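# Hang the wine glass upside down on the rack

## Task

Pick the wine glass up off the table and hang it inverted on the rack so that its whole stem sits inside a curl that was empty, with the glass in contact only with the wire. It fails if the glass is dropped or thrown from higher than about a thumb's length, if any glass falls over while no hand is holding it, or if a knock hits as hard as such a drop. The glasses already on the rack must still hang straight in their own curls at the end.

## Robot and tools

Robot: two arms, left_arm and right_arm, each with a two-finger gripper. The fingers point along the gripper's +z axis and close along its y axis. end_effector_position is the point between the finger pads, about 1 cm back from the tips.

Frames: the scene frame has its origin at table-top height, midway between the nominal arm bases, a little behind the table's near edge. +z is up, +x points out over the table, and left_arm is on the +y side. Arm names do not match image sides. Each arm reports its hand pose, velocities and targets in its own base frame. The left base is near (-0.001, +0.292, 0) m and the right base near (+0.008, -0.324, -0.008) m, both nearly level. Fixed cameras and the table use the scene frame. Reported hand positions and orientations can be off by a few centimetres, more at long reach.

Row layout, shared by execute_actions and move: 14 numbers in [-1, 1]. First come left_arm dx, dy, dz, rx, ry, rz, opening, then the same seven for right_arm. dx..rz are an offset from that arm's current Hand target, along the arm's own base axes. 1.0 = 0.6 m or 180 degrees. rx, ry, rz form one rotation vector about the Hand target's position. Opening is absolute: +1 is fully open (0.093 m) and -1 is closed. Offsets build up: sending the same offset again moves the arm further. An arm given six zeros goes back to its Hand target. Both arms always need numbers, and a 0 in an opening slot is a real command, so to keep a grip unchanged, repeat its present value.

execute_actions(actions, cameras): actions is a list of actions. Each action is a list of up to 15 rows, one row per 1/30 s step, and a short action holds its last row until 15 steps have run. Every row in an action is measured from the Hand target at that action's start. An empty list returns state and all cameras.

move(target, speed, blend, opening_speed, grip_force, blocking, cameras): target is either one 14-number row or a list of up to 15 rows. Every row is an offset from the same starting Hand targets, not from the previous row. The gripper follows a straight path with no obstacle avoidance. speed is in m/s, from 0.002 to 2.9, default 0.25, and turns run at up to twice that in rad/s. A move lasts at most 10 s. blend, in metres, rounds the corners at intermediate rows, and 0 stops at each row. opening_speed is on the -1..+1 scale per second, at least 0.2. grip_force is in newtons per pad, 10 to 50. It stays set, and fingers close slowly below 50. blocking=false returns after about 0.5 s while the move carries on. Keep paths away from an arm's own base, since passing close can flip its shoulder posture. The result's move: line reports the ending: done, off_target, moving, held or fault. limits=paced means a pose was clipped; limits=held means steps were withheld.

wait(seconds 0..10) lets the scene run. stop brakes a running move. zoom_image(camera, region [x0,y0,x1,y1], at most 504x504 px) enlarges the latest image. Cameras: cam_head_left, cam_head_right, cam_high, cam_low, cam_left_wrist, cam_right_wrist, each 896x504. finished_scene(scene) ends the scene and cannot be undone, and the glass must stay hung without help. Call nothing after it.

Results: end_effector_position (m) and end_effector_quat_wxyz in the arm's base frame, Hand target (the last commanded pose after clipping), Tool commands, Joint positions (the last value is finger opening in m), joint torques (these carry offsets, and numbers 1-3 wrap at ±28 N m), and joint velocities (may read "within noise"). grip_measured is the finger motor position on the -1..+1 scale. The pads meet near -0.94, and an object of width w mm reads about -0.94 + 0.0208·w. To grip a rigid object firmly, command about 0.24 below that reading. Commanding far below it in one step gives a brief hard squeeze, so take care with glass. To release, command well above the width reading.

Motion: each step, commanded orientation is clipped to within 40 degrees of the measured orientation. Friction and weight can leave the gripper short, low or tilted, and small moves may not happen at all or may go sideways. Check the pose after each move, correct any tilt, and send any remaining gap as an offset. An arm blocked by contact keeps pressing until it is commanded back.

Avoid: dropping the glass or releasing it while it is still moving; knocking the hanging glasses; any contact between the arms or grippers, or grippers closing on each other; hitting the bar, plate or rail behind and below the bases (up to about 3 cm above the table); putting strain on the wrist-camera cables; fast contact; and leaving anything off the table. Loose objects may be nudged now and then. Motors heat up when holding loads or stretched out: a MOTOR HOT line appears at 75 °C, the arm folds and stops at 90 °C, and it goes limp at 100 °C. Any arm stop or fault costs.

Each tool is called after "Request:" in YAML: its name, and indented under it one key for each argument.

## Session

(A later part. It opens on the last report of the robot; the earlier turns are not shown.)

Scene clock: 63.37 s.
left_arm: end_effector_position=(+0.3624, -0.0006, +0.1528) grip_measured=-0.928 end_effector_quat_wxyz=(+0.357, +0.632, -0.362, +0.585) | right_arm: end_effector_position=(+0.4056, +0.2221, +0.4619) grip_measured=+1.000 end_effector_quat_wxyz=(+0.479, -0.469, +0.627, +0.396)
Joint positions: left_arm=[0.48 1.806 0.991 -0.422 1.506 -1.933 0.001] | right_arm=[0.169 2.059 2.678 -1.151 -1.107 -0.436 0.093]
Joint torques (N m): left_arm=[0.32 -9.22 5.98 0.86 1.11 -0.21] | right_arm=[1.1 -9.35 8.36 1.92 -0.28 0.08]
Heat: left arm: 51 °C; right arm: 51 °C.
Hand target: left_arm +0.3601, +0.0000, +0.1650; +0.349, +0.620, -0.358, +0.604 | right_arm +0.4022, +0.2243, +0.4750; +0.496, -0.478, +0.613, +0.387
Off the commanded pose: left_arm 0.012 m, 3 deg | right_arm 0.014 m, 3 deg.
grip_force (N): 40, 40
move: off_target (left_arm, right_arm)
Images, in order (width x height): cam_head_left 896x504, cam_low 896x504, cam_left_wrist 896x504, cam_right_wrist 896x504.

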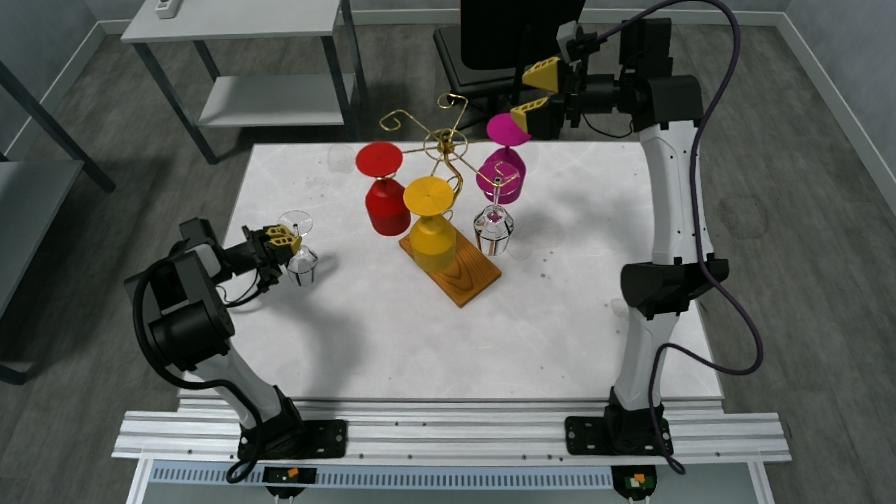

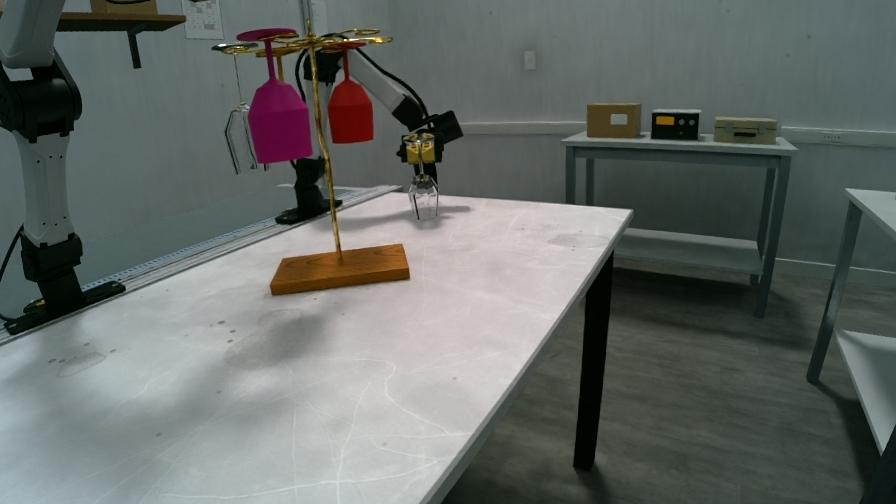

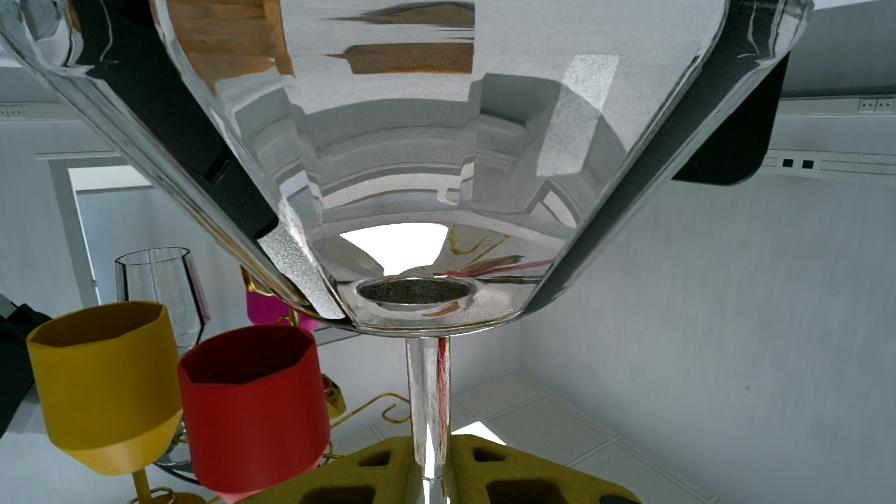

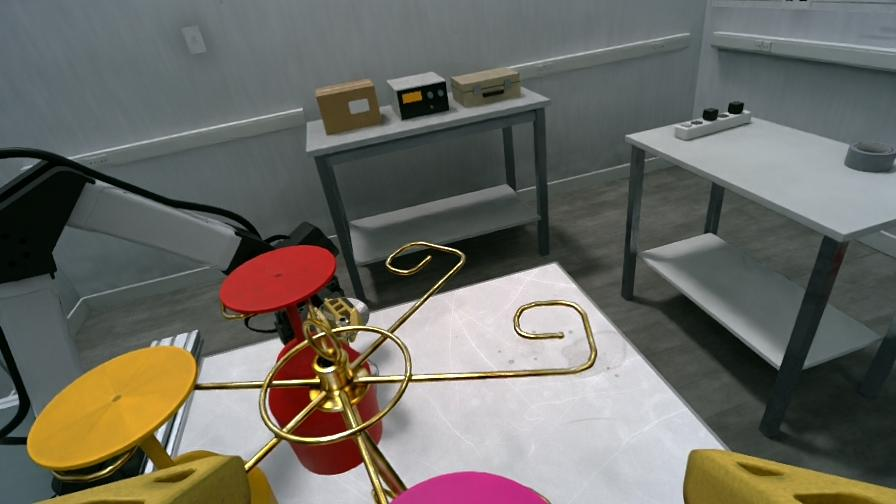

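Request:
move:
  target: [0,0,-0.0133,0,0,0,-1,0,0,0,0,0,0,1]
  speed: 0.05
  cameras: ["cam_low","cam_head_left"]

Request:
zoom_image:
  camera: "cam_low"
  region: [370, 110, 470, 240]

Request:
zoom_image:
  camera: "cam_head_left"
  region: [230, 190, 350, 310]

Scene clock: 65.10 s.
left_arm: end_effector_position=(+0.3620, -0.0010, +0.1486) grip_measured=-0.928 end_effector_quat_wxyz=(+0.360, +0.627, -0.360, +0.589) | right_arm: end_effector_position=(+0.4056, +0.2221, +0.4619) grip_measured=+1.000 end_effector_quat_wxyz=(+0.479, -0.469, +0.627, +0.396)
Joint positions: left_arm=[0.48 1.806 0.949 -0.299 1.52 -2.013 0.001] | right_arm=[0.169 2.059 2.678 -1.151 -1.107 -0.436 0.093]
Joint torques (N m): left_arm=[0.28 -9.01 5.83 0.98 0.9 -0.25] | right_arm=[1.07 -9.31 8.35 1.93 -0.28 0.07]
Heat: left arm: 51 °C; right arm: 51 °C.
Hand target: left_arm +0.3601, +0.0000, +0.1570; +0.349, +0.620, -0.358, +0.604 | right_arm +0.4022, +0.2243, +0.4750; +0.496, -0.478, +0.613, +0.387
Off the commanded pose: left_arm 0.009 m, 2 deg | right_arm 0.014 m, 3 deg.
grip_force (N): 40, 40
move: off_target (right_arm)
Images, in order (width x height): cam_head_left 896x504, cam_low 896x504.

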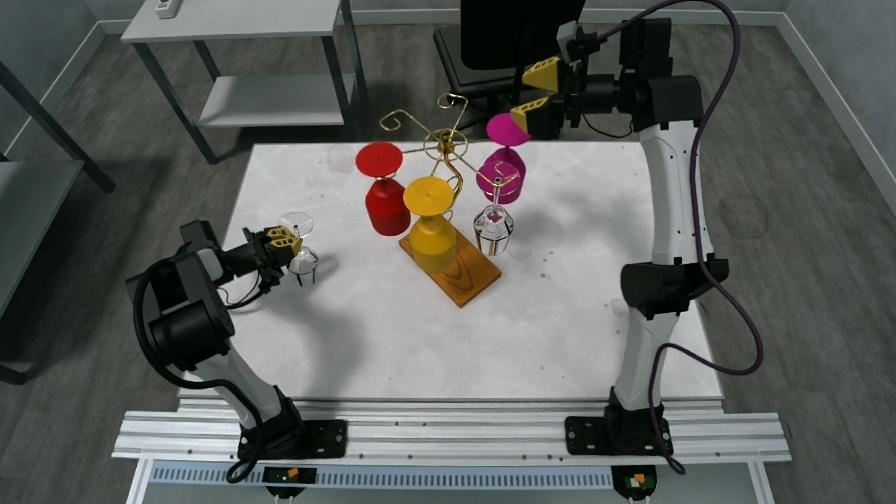

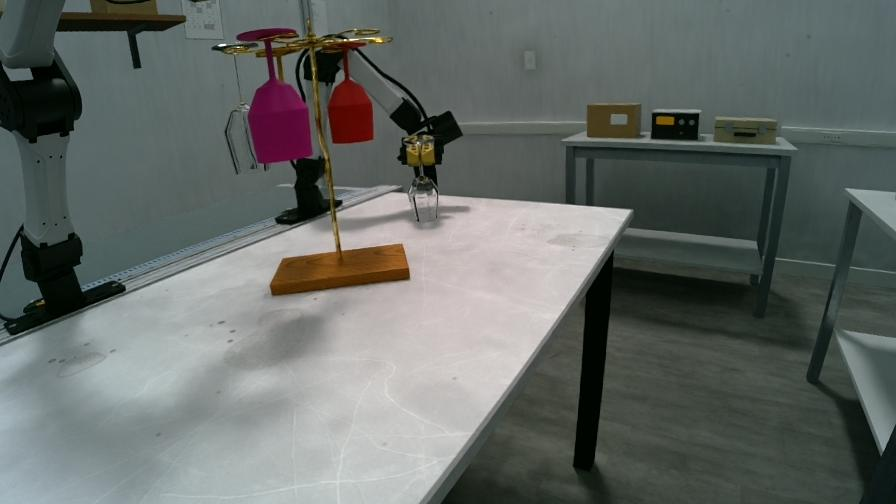

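Scaled by 3.877 from the camera's 896x504 image, which has a finer 1280x720 frame.

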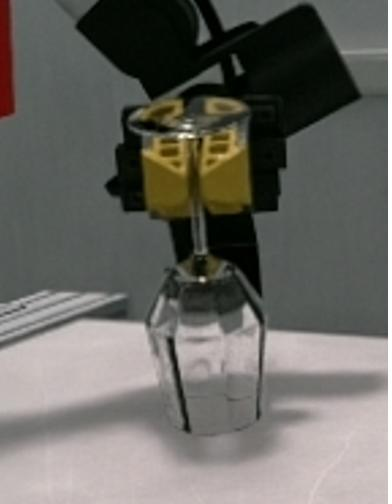

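Scaled by 4.200 from the camera's 896x504 image, which has a finer 1280x720 frame.

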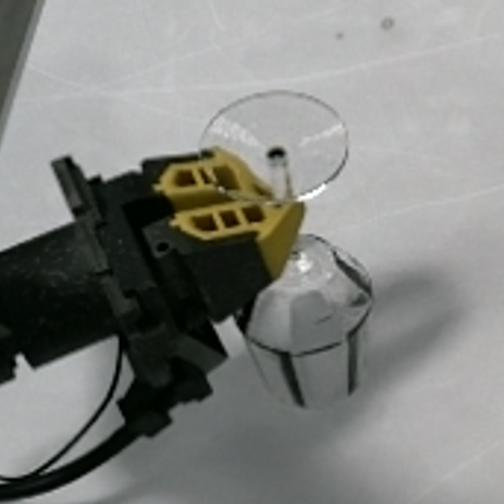

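Request:
move:
  target: [0,0,-0.01,0,0,0,-1,0,0,0,0,0,0,1]
  speed: 0.05

Request:
move:
  target: [0,0,-0.01,0,0,0,-1,0,0,0,0,0,0,1]
  speed: 0.05
  cameras: ["cam_low"]

Request:
zoom_image:
  camera: "cam_low"
  region: [370, 110, 470, 240]

Scene clock: 66.37 s.
left_arm: end_effector_position=(+0.3617, -0.0013, +0.1483) grip_measured=-0.928 end_effector_quat_wxyz=(+0.361, +0.620, -0.363, +0.595) | right_arm: end_effector_position=(+0.4056, +0.2221, +0.4619) grip_measured=+1.000 end_effector_quat_wxyz=(+0.479, -0.469, +0.627, +0.396)
Joint positions: left_arm=[0.48 1.806 0.926 -0.221 1.536 -2.055 0.001] | right_arm=[0.169 2.059 2.678 -1.151 -1.107 -0.436 0.093]
Joint torques (N m): left_arm=[0.35 -8.29 5.46 1 0.68 -0.19] | right_arm=[1.13 -9.32 8.43 1.95 -0.3 0.07]
Heat: left arm: 52 °C; right arm: 51 °C.
Hand target: left_arm +0.3601, +0.0001, +0.1510; +0.349, +0.620, -0.358, +0.604 | right_arm +0.4022, +0.2243, +0.4750; +0.496, -0.478, +0.613, +0.387
Off the commanded pose: left_arm 0.003 m, 2 deg | right_arm 0.014 m, 3 deg.
grip_force (N): 40, 40
move: off_target (right_arm)

Scene clock: 67.43 s.
left_arm: end_effector_position=(+0.3608, -0.0018, +0.1481) grip_measured=-0.928 end_effector_quat_wxyz=(+0.359, +0.614, -0.367, +0.600) | right_arm: end_effector_position=(+0.4056, +0.2221, +0.4619) grip_measured=+1.000 end_effector_quat_wxyz=(+0.479, -0.469, +0.627, +0.396)
Joint positions: left_arm=[0.48 1.806 0.913 -0.18 1.546 -2.069 0.001] | right_arm=[0.169 2.059 2.678 -1.151 -1.107 -0.436 0.093]
Joint torques (N m): left_arm=[0.43 -7.35 5.33 1.06 0.54 -0.18] | right_arm=[1.07 -9.32 8.36 1.93 -0.29 0.05]
Heat: left arm: 52 °C; right arm: 50 °C.
Hand target: left_arm +0.3601, +0.0001, +0.1450; +0.349, +0.620, -0.358, +0.604 | right_arm +0.4022, +0.2243, +0.4750; +0.496, -0.478, +0.613, +0.387
Off the commanded pose: left_arm 0.004 m, 2 deg | right_arm 0.014 m, 3 deg.
grip_force (N): 40, 40
move: off_target (right_arm)
Images, in order (width x height): cam_low 896x504.

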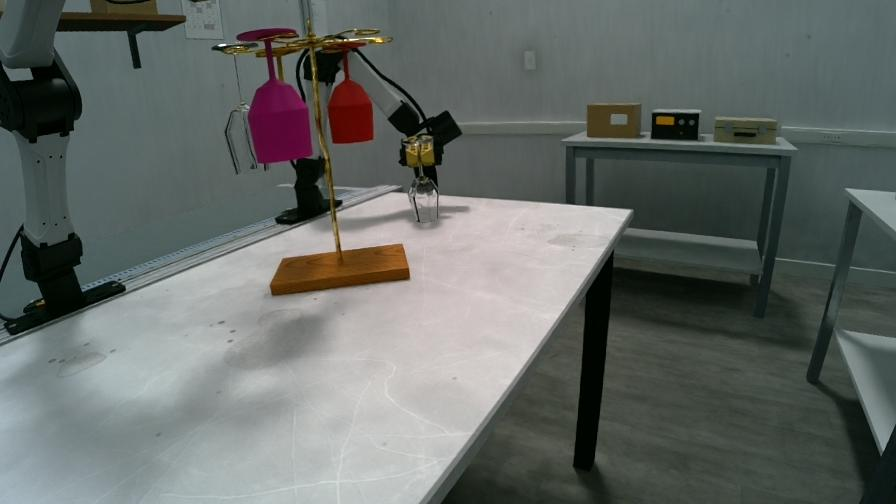

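Scaled by 3.877 from the camera's 896x504 image, which has a finer 1280x720 frame.

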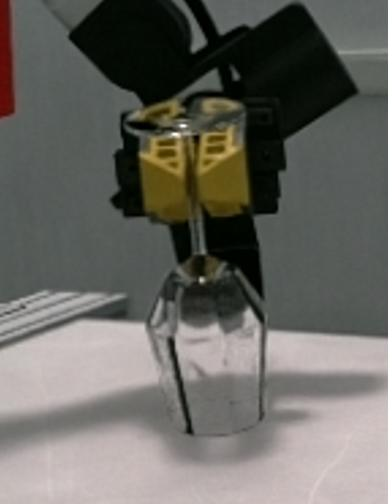

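Request:
move:
  target:
    - [0,0,0.0167,0,0,0,-1,0,0,0,0,0,0,1]
    - [0,0,0.0167,0,0,0,-0.5,0,0,0,0,0,0,1]
  speed: 0.05
  opening_speed: 0.2
  cameras: ["cam_low","cam_left_wrist","cam_head_left"]

Request:
zoom_image:
  camera: "cam_low"
  region: [370, 110, 470, 240]

Request:
zoom_image:
  camera: "cam_head_left"
  region: [230, 190, 350, 310]

Scene clock: 71.30 s.
left_arm: end_effector_position=(+0.3615, -0.0014, +0.1494) grip_measured=-0.502 end_effector_quat_wxyz=(+0.358, +0.620, -0.364, +0.596) | right_arm: end_effector_position=(+0.4056, +0.2221, +0.4619) grip_measured=+1.000 end_effector_quat_wxyz=(+0.479, -0.469, +0.627, +0.396)
Joint positions: left_arm=[0.48 1.795 0.913 -0.18 1.532 -2.089 0.021] | right_arm=[0.169 2.059 2.678 -1.151 -1.107 -0.436 0.093]
Joint torques (N m): left_arm=[0.35 -8.58 6.19 0.9 0.73 -0.2] | right_arm=[1.09 -9.31 8.42 1.93 -0.3 0.06]
Heat: left arm: 52 °C; right arm: 50 °C.
Hand target: left_arm +0.3601, +0.0001, +0.1551; +0.349, +0.620, -0.358, +0.604 | right_arm +0.4022, +0.2243, +0.4750; +0.496, -0.478, +0.613, +0.387
Off the commanded pose: left_arm 0.006 m, 1 deg | right_arm 0.014 m, 3 deg.
joint sent to its limit (left arm) — joint 6 (wrist roll), lower limit. The joint targets still meet the commanded pose.
grip_force (N): 40, 40
move: off_target (right_arm)
Images, in order (width x height): cam_head_left 896x504, cam_low 896x504, cam_left_wrist 896x504.

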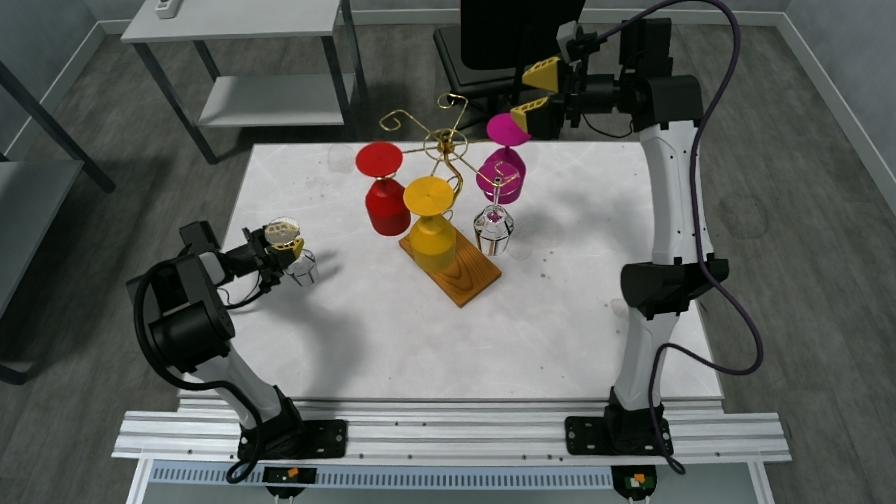

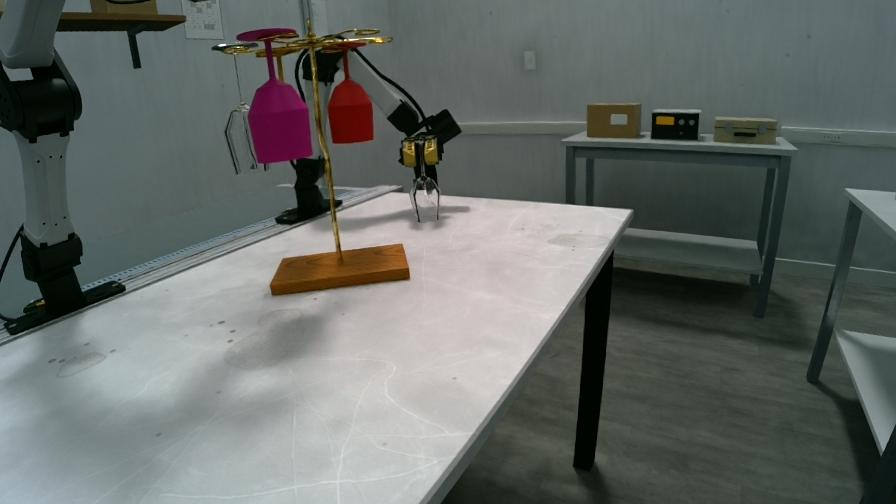

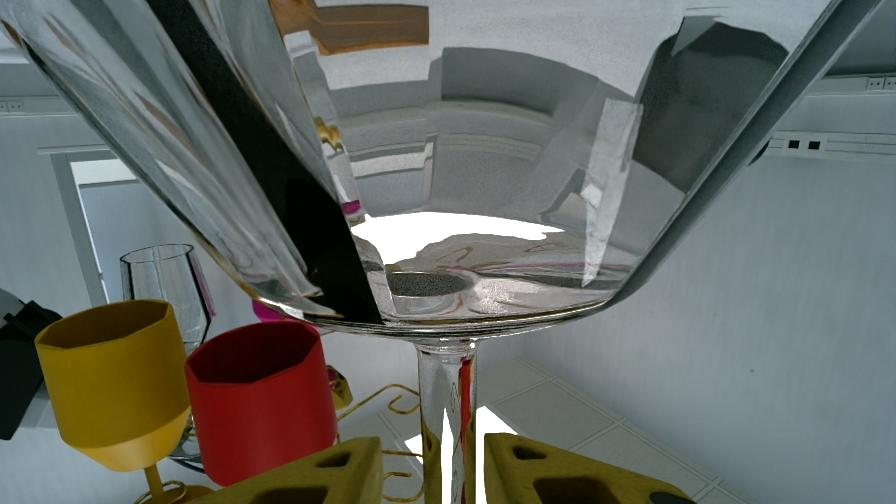

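Scaled by 3.877 from the camera's 896x504 image, which has a finer 1280x720 frame.

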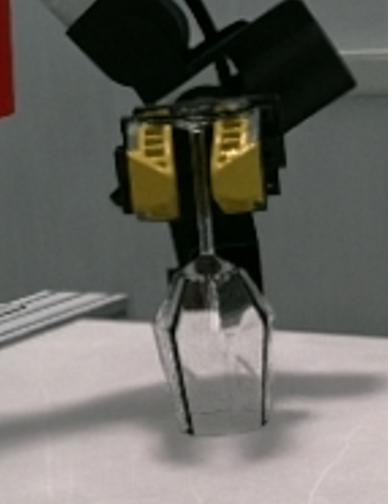

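Scaled by 4.200 from the camera's 896x504 image, which has a finer 1280x720 frame.

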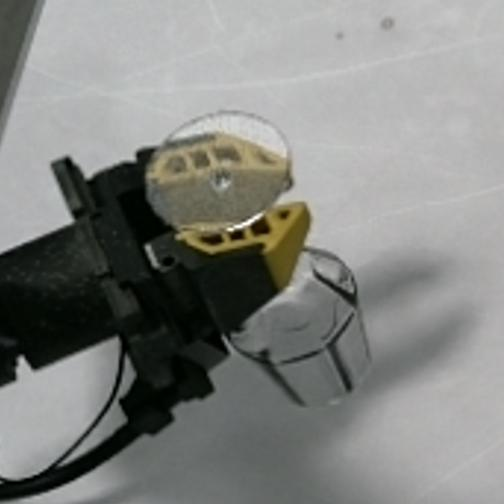

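Request:
move:
  target:
    - [-0.0095,0.0175,0,0,0,0,-0.5,0,0,0,0,0,0,1]
    - [-0.0095,0.0175,-0.025,0,0,0,-0.5,0,0,0,0,0,0,1]
  speed: 0.06
  cameras: ["cam_low","cam_left_wrist","cam_head_left"]

Request:
zoom_image:
  camera: "cam_low"
  region: [370, 110, 470, 240]

Request:
zoom_image:
  camera: "cam_head_left"
  region: [230, 190, 350, 310]

Scene clock: 73.20 s.
left_arm: end_effector_position=(+0.3564, +0.0082, +0.1437) grip_measured=-0.502 end_effector_quat_wxyz=(+0.340, +0.617, -0.365, +0.609) | right_arm: end_effector_position=(+0.4056, +0.2221, +0.4619) grip_measured=+1.000 end_effector_quat_wxyz=(+0.479, -0.469, +0.627, +0.396)
Joint positions: left_arm=[0.515 1.805 0.903 -0.223 1.54 -1.991 0.021] | right_arm=[0.169 2.059 2.678 -1.151 -1.107 -0.436 0.093]
Joint torques (N m): left_arm=[0.42 -5.75 6.09 0.69 0.85 -0.08] | right_arm=[1.09 -9.39 8.42 1.93 -0.29 0.07]
Heat: left arm: 52 °C; right arm: 50 °C.
Hand target: left_arm +0.3544, +0.0105, +0.1400; +0.349, +0.620, -0.358, +0.604 | right_arm +0.4022, +0.2243, +0.4750; +0.496, -0.478, +0.613, +0.387
Off the commanded pose: left_arm 0.005 m, 1 deg | right_arm 0.014 m, 3 deg.
grip_force (N): 40, 40
move: off_target (right_arm)
Images, in order (width x height): cam_head_left 896x504, cam_low 896x504, cam_left_wrist 896x504.

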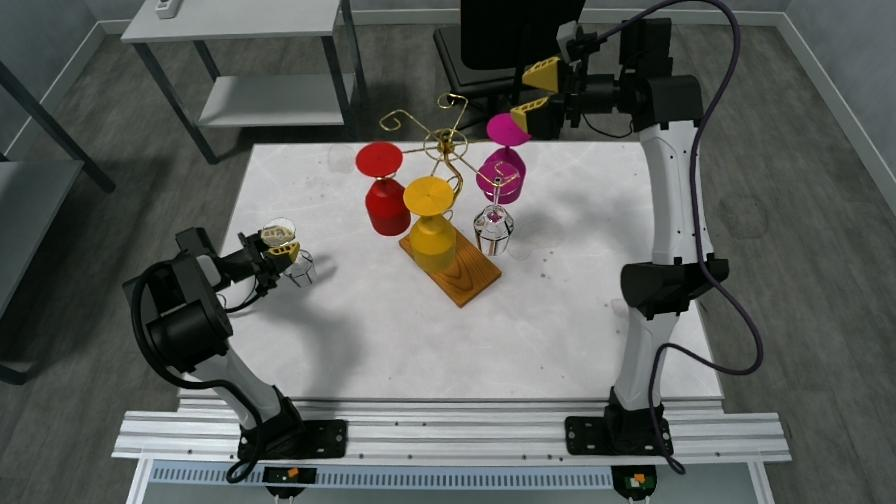

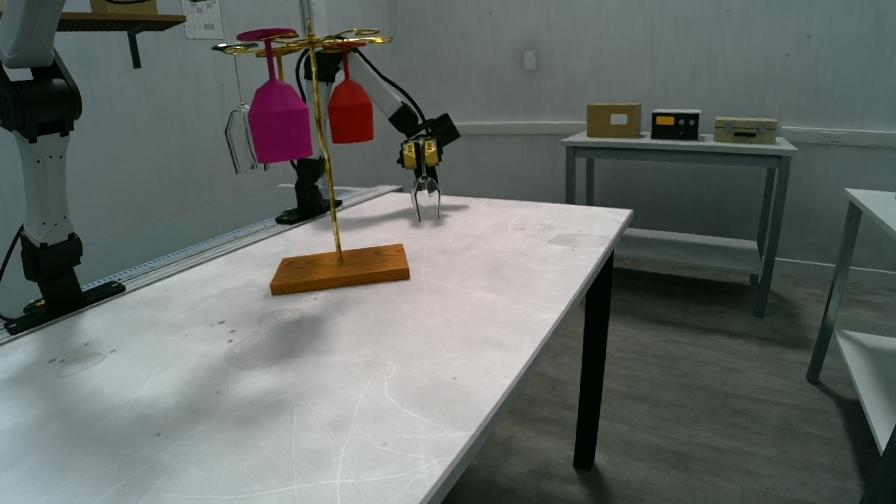

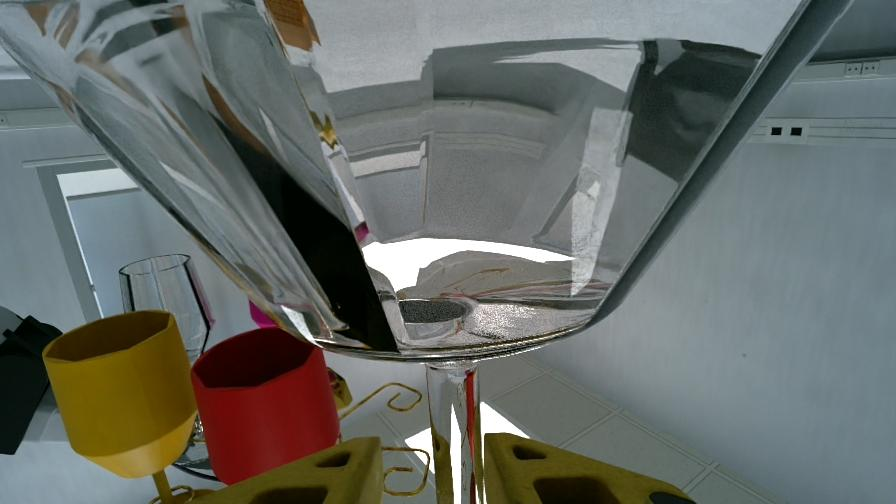

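Scaled by 3.877 from the camera's 896x504 image, which has a finer 1280x720 frame.

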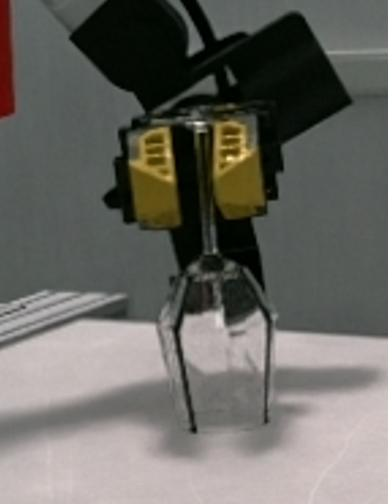

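Scaled by 4.200 from the camera's 896x504 image, which has a finer 1280x720 frame.

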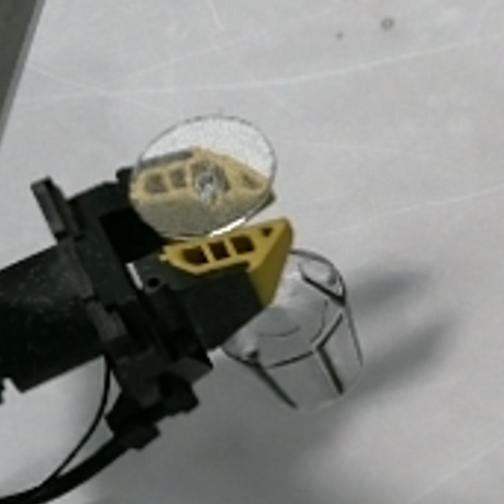

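Request:
move:
  target: [0,0,0,0,0,0,-1,0,0,0,0,0,0,1]
  speed: 0.05
  opening_speed: 0.25
  cameras: ["cam_low","cam_left_wrist","cam_head_left"]

Request:
zoom_image:
  camera: "cam_low"
  region: [370, 110, 470, 240]

Request:
zoom_image:
  camera: "cam_head_left"
  region: [230, 190, 350, 310]

Scene clock: 75.87 s.
left_arm: end_effector_position=(+0.3553, +0.0076, +0.1435) grip_measured=-0.915 end_effector_quat_wxyz=(+0.341, +0.616, -0.365, +0.609) | right_arm: end_effector_position=(+0.4056, +0.2221, +0.4619) grip_measured=+1.000 end_effector_quat_wxyz=(+0.479, -0.469, +0.627, +0.396)
Joint positions: left_arm=[0.515 1.806 0.903 -0.239 1.543 -1.975 0.001] | right_arm=[0.169 2.059 2.678 -1.151 -1.107 -0.436 0.093]
Joint torques (N m): left_arm=[0.57 -5.63 6.57 0.63 0.8 -0.06] | right_arm=[1.07 -9.31 8.43 1.92 -0.29 0.05]
Heat: left arm: 52 °C; right arm: 50 °C.
Hand target: left_arm +0.3544, +0.0105, +0.1400; +0.349, +0.620, -0.358, +0.604 | right_arm +0.4022, +0.2243, +0.4750; +0.496, -0.478, +0.613, +0.387
Off the commanded pose: left_arm 0.005 m, 1 deg | right_arm 0.014 m, 3 deg.
grip_force (N): 40, 40
move: off_target (right_arm)
Images, in order (width x height): cam_head_left 896x504, cam_low 896x504, cam_left_wrist 896x504.

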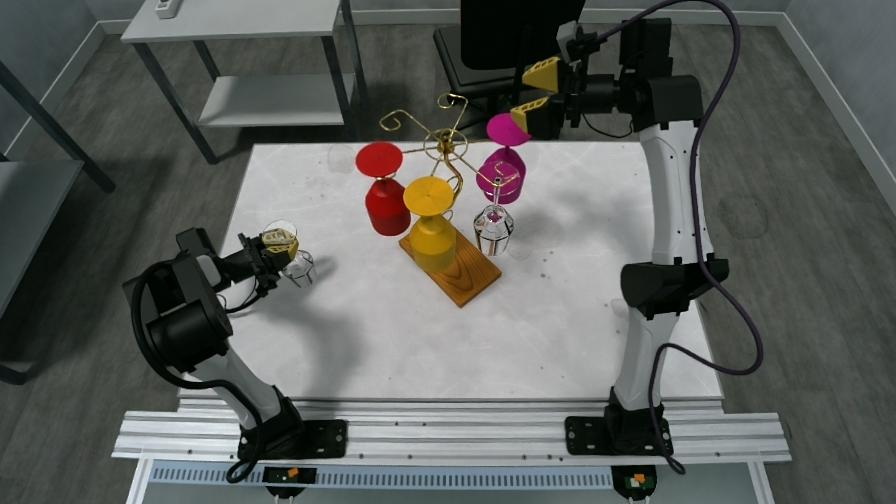

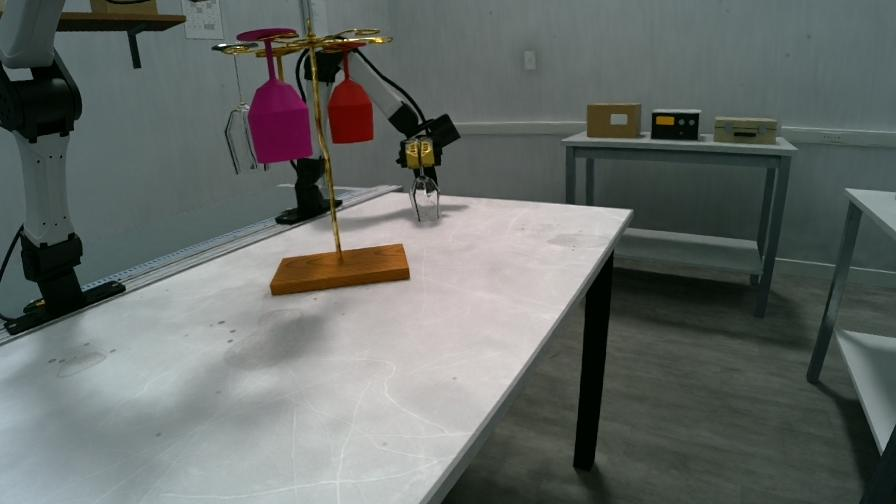

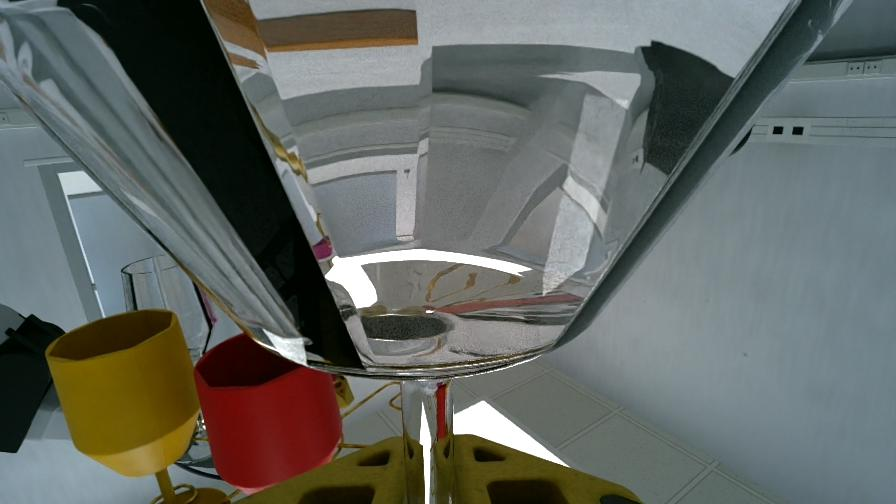

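Scaled by 3.877 from the camera's 896x504 image, which has a finer 1280x720 frame.

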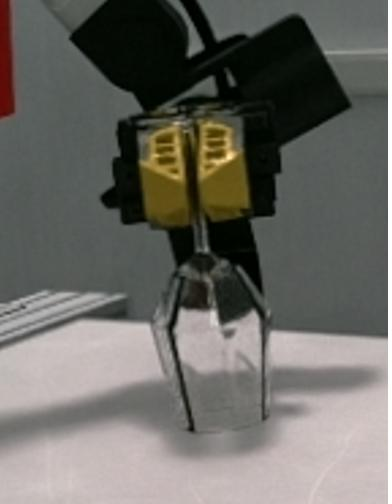

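Scaled by 4.200 from the camera's 896x504 image, which has a finer 1280x720 frame.

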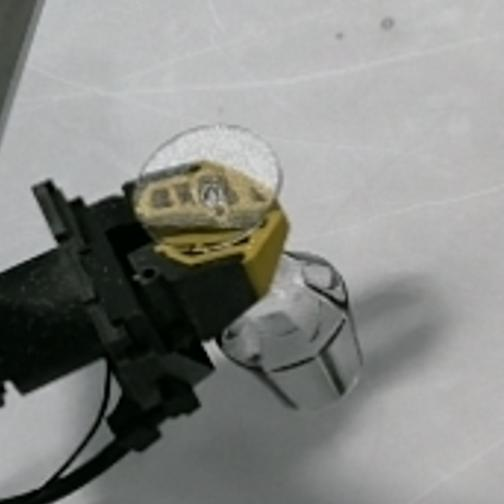

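Request:
move:
  target:
    - [0,0,0,0,0,0,-0.5,0,0,0,0,0,0,1]
    - [-0.002,0.003,-0.028,0,0,0,-0.5,0,0,0,0,0,0,1]
  speed: 0.06
  opening_speed: 0.25
  cameras: ["cam_low","cam_left_wrist","cam_head_left"]

Request:
zoom_image:
  camera: "cam_low"
  region: [370, 110, 470, 240]

Request:
zoom_image:
  camera: "cam_head_left"
  region: [230, 190, 350, 310]

Scene clock: 79.73 s.
left_arm: end_effector_position=(+0.3546, +0.0095, +0.1265) grip_measured=-0.502 end_effector_quat_wxyz=(+0.340, +0.618, -0.363, +0.609) | right_arm: end_effector_position=(+0.4056, +0.2221, +0.4619) grip_measured=+1.000 end_effector_quat_wxyz=(+0.479, -0.469, +0.627, +0.396)
Joint positions: left_arm=[0.521 1.861 0.903 -0.265 1.543 -1.896 0.021] | right_arm=[0.169 2.059 2.678 -1.151 -1.107 -0.436 0.093]
Joint torques (N m): left_arm=[0.55 -6.02 6.15 0.6 0.84 -0.05] | right_arm=[1.11 -9.32 8.42 1.93 -0.28 0.06]
Heat: left arm: 51 °C; right arm: 50 °C.
Hand target: left_arm +0.3532, +0.0123, +0.1233; +0.349, +0.620, -0.358, +0.604 | right_arm +0.4022, +0.2243, +0.4750; +0.496, -0.478, +0.613, +0.387
Off the commanded pose: left_arm 0.004 m, 1 deg | right_arm 0.014 m, 3 deg.
grip_force (N): 40, 40
move: off_target (right_arm)
Images, in order (width x height): cam_head_left 896x504, cam_low 896x504, cam_left_wrist 896x504.

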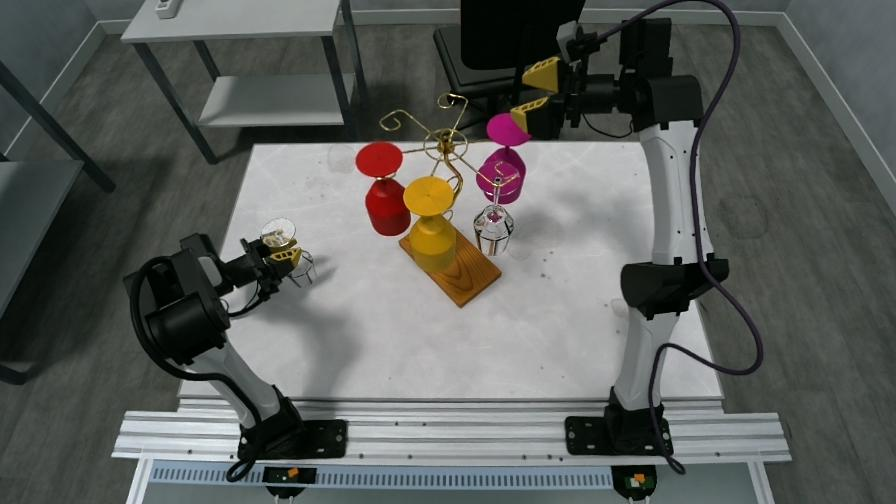

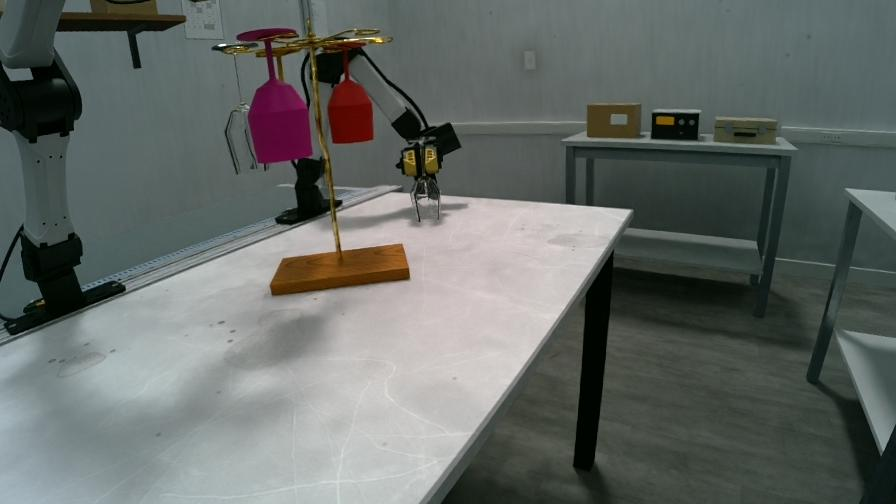

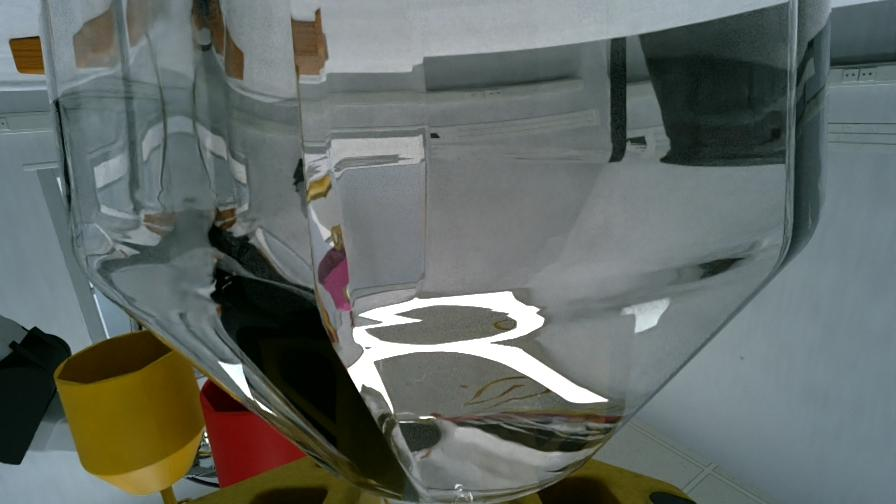

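Scaled by 3.877 from the camera's 896x504 image, which has a finer 1280x720 frame.

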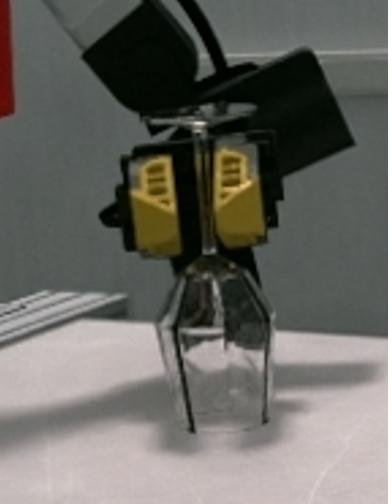

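Scaled by 4.200 from the camera's 896x504 image, which has a finer 1280x720 frame.

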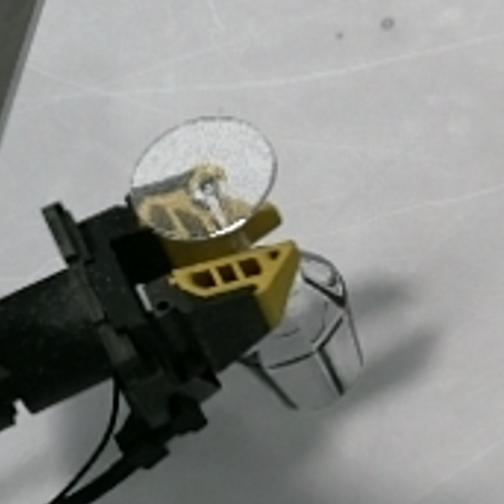

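Request:
move:
  target: [0,0,0,0,0,0,-1,0,0,0,0,0,0,1]
  opening_speed: 0.3
  cameras: []

Request:
move:
  target: [0,0,0.05,0,0,0,-1,0,0,0,0,0,0,1]
  speed: 0.08
  cameras: ["all"]

Scene clock: 82.30 s.
left_arm: end_effector_position=(+0.3525, +0.0083, +0.1257) grip_measured=-0.913 end_effector_quat_wxyz=(+0.345, +0.618, -0.360, +0.609) | right_arm: end_effector_position=(+0.4056, +0.2221, +0.4619) grip_measured=+1.000 end_effector_quat_wxyz=(+0.479, -0.469, +0.627, +0.396)
Joint positions: left_arm=[0.521 1.864 0.903 -0.295 1.548 -1.873 0.001] | right_arm=[0.169 2.059 2.678 -1.151 -1.107 -0.436 0.093]
Joint torques (N m): left_arm=[0.49 -5.82 6.8 0.53 0.8 -0.01] | right_arm=[1.05 -9.32 8.39 1.92 -0.3 0.05]
Heat: left arm: 51 °C; right arm: 50 °C.
Hand target: left_arm +0.3532, +0.0123, +0.1232; +0.349, +0.620, -0.358, +0.604 | right_arm +0.4022, +0.2243, +0.4750; +0.496, -0.478, +0.613, +0.387
Off the commanded pose: left_arm 0.005 m, 1 deg | right_arm 0.014 m, 3 deg.
grip_force (N): 40, 40
move: off_target (right_arm)
No camera images: "cameras" was empty.

Scene clock: 84.00 s.
left_arm: end_effector_position=(+0.3504, +0.0071, +0.1417) grip_measured=-0.919 end_effector_quat_wxyz=(+0.355, +0.629, -0.347, +0.598) | right_arm: end_effector_position=(+0.4056, +0.2221, +0.4619) grip_measured=+1.000 end_effector_quat_wxyz=(+0.479, -0.469, +0.627, +0.396)
Joint positions: left_arm=[0.521 1.815 0.931 -0.408 1.537 -1.882 0.001] | right_arm=[0.169 2.059 2.678 -1.151 -1.107 -0.436 0.093]
Joint torques (N m): left_arm=[0.62 -7.95 8.36 0.58 0.93 -0.1] | right_arm=[1.1 -9.31 8.36 1.93 -0.28 0.07]
Heat: left arm: 51 °C; right arm: 50 °C.
Hand target: left_arm +0.3531, +0.0123, +0.1531; +0.349, +0.621, -0.358, +0.604 | right_arm +0.4022, +0.2243, +0.4750; +0.496, -0.478, +0.613, +0.387
Off the commanded pose: left_arm 0.013 m, 2 deg | right_arm 0.014 m, 3 deg.
grip_force (N): 40, 40
move: off_target (left_arm, right_arm)

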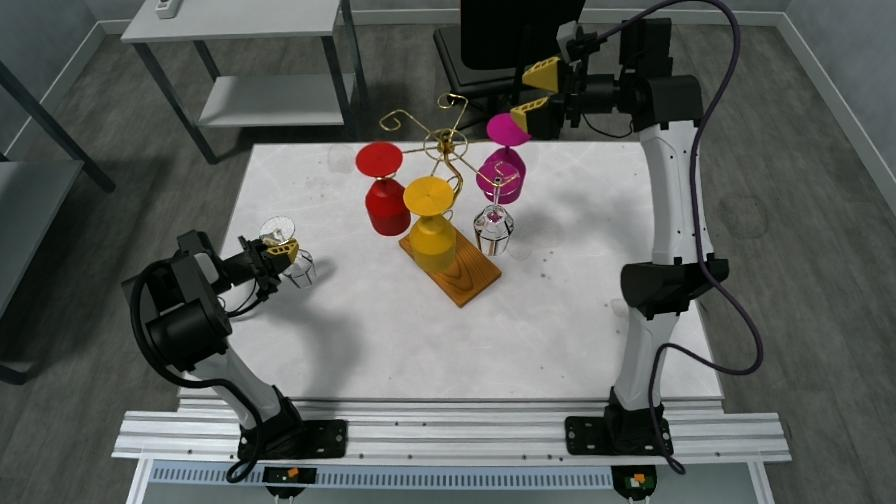

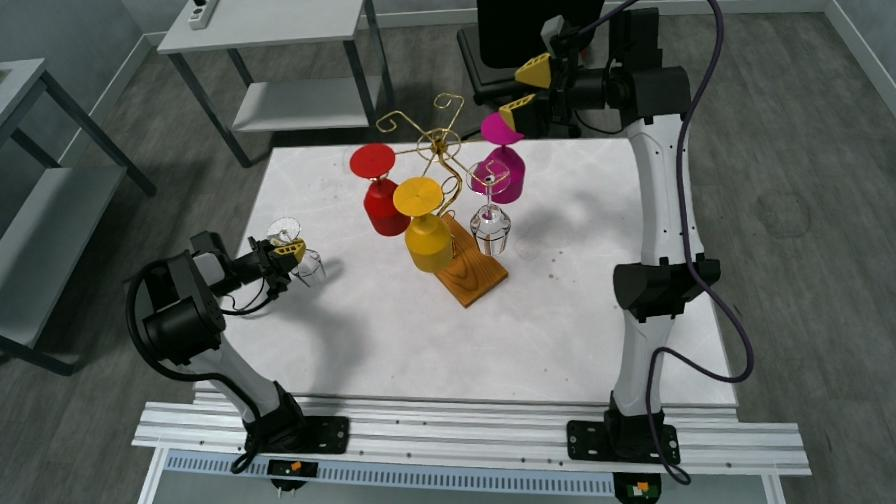

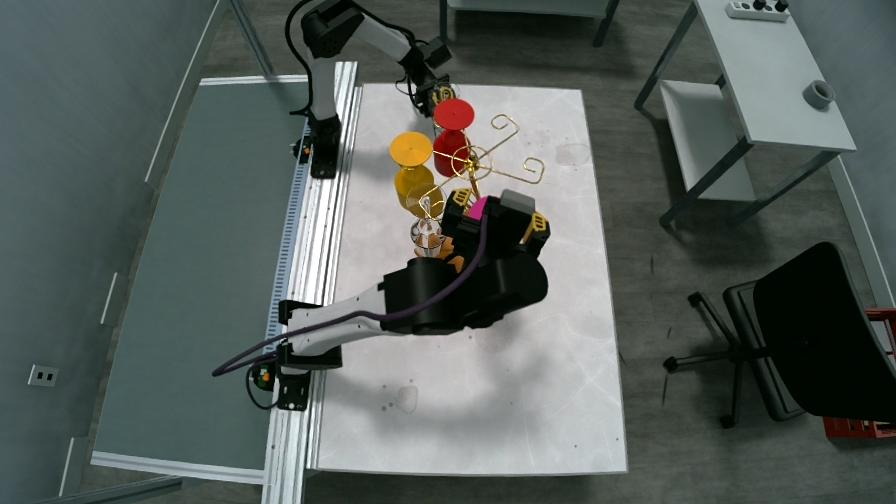

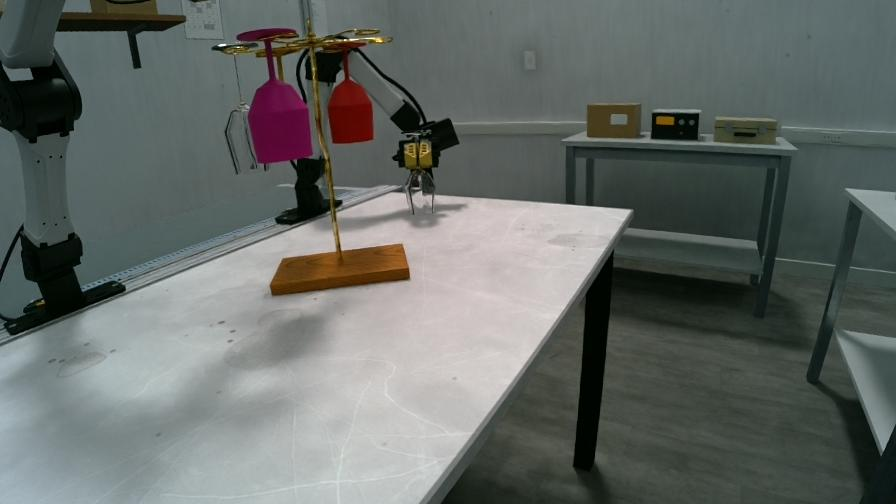

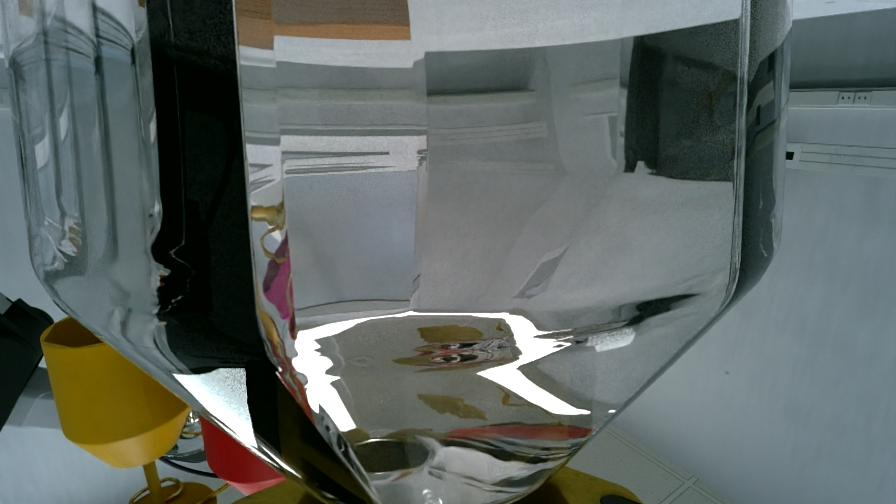

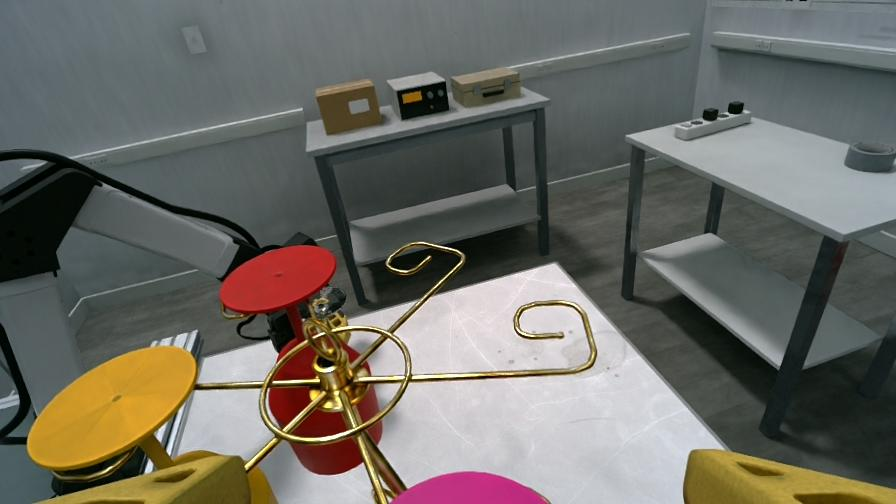

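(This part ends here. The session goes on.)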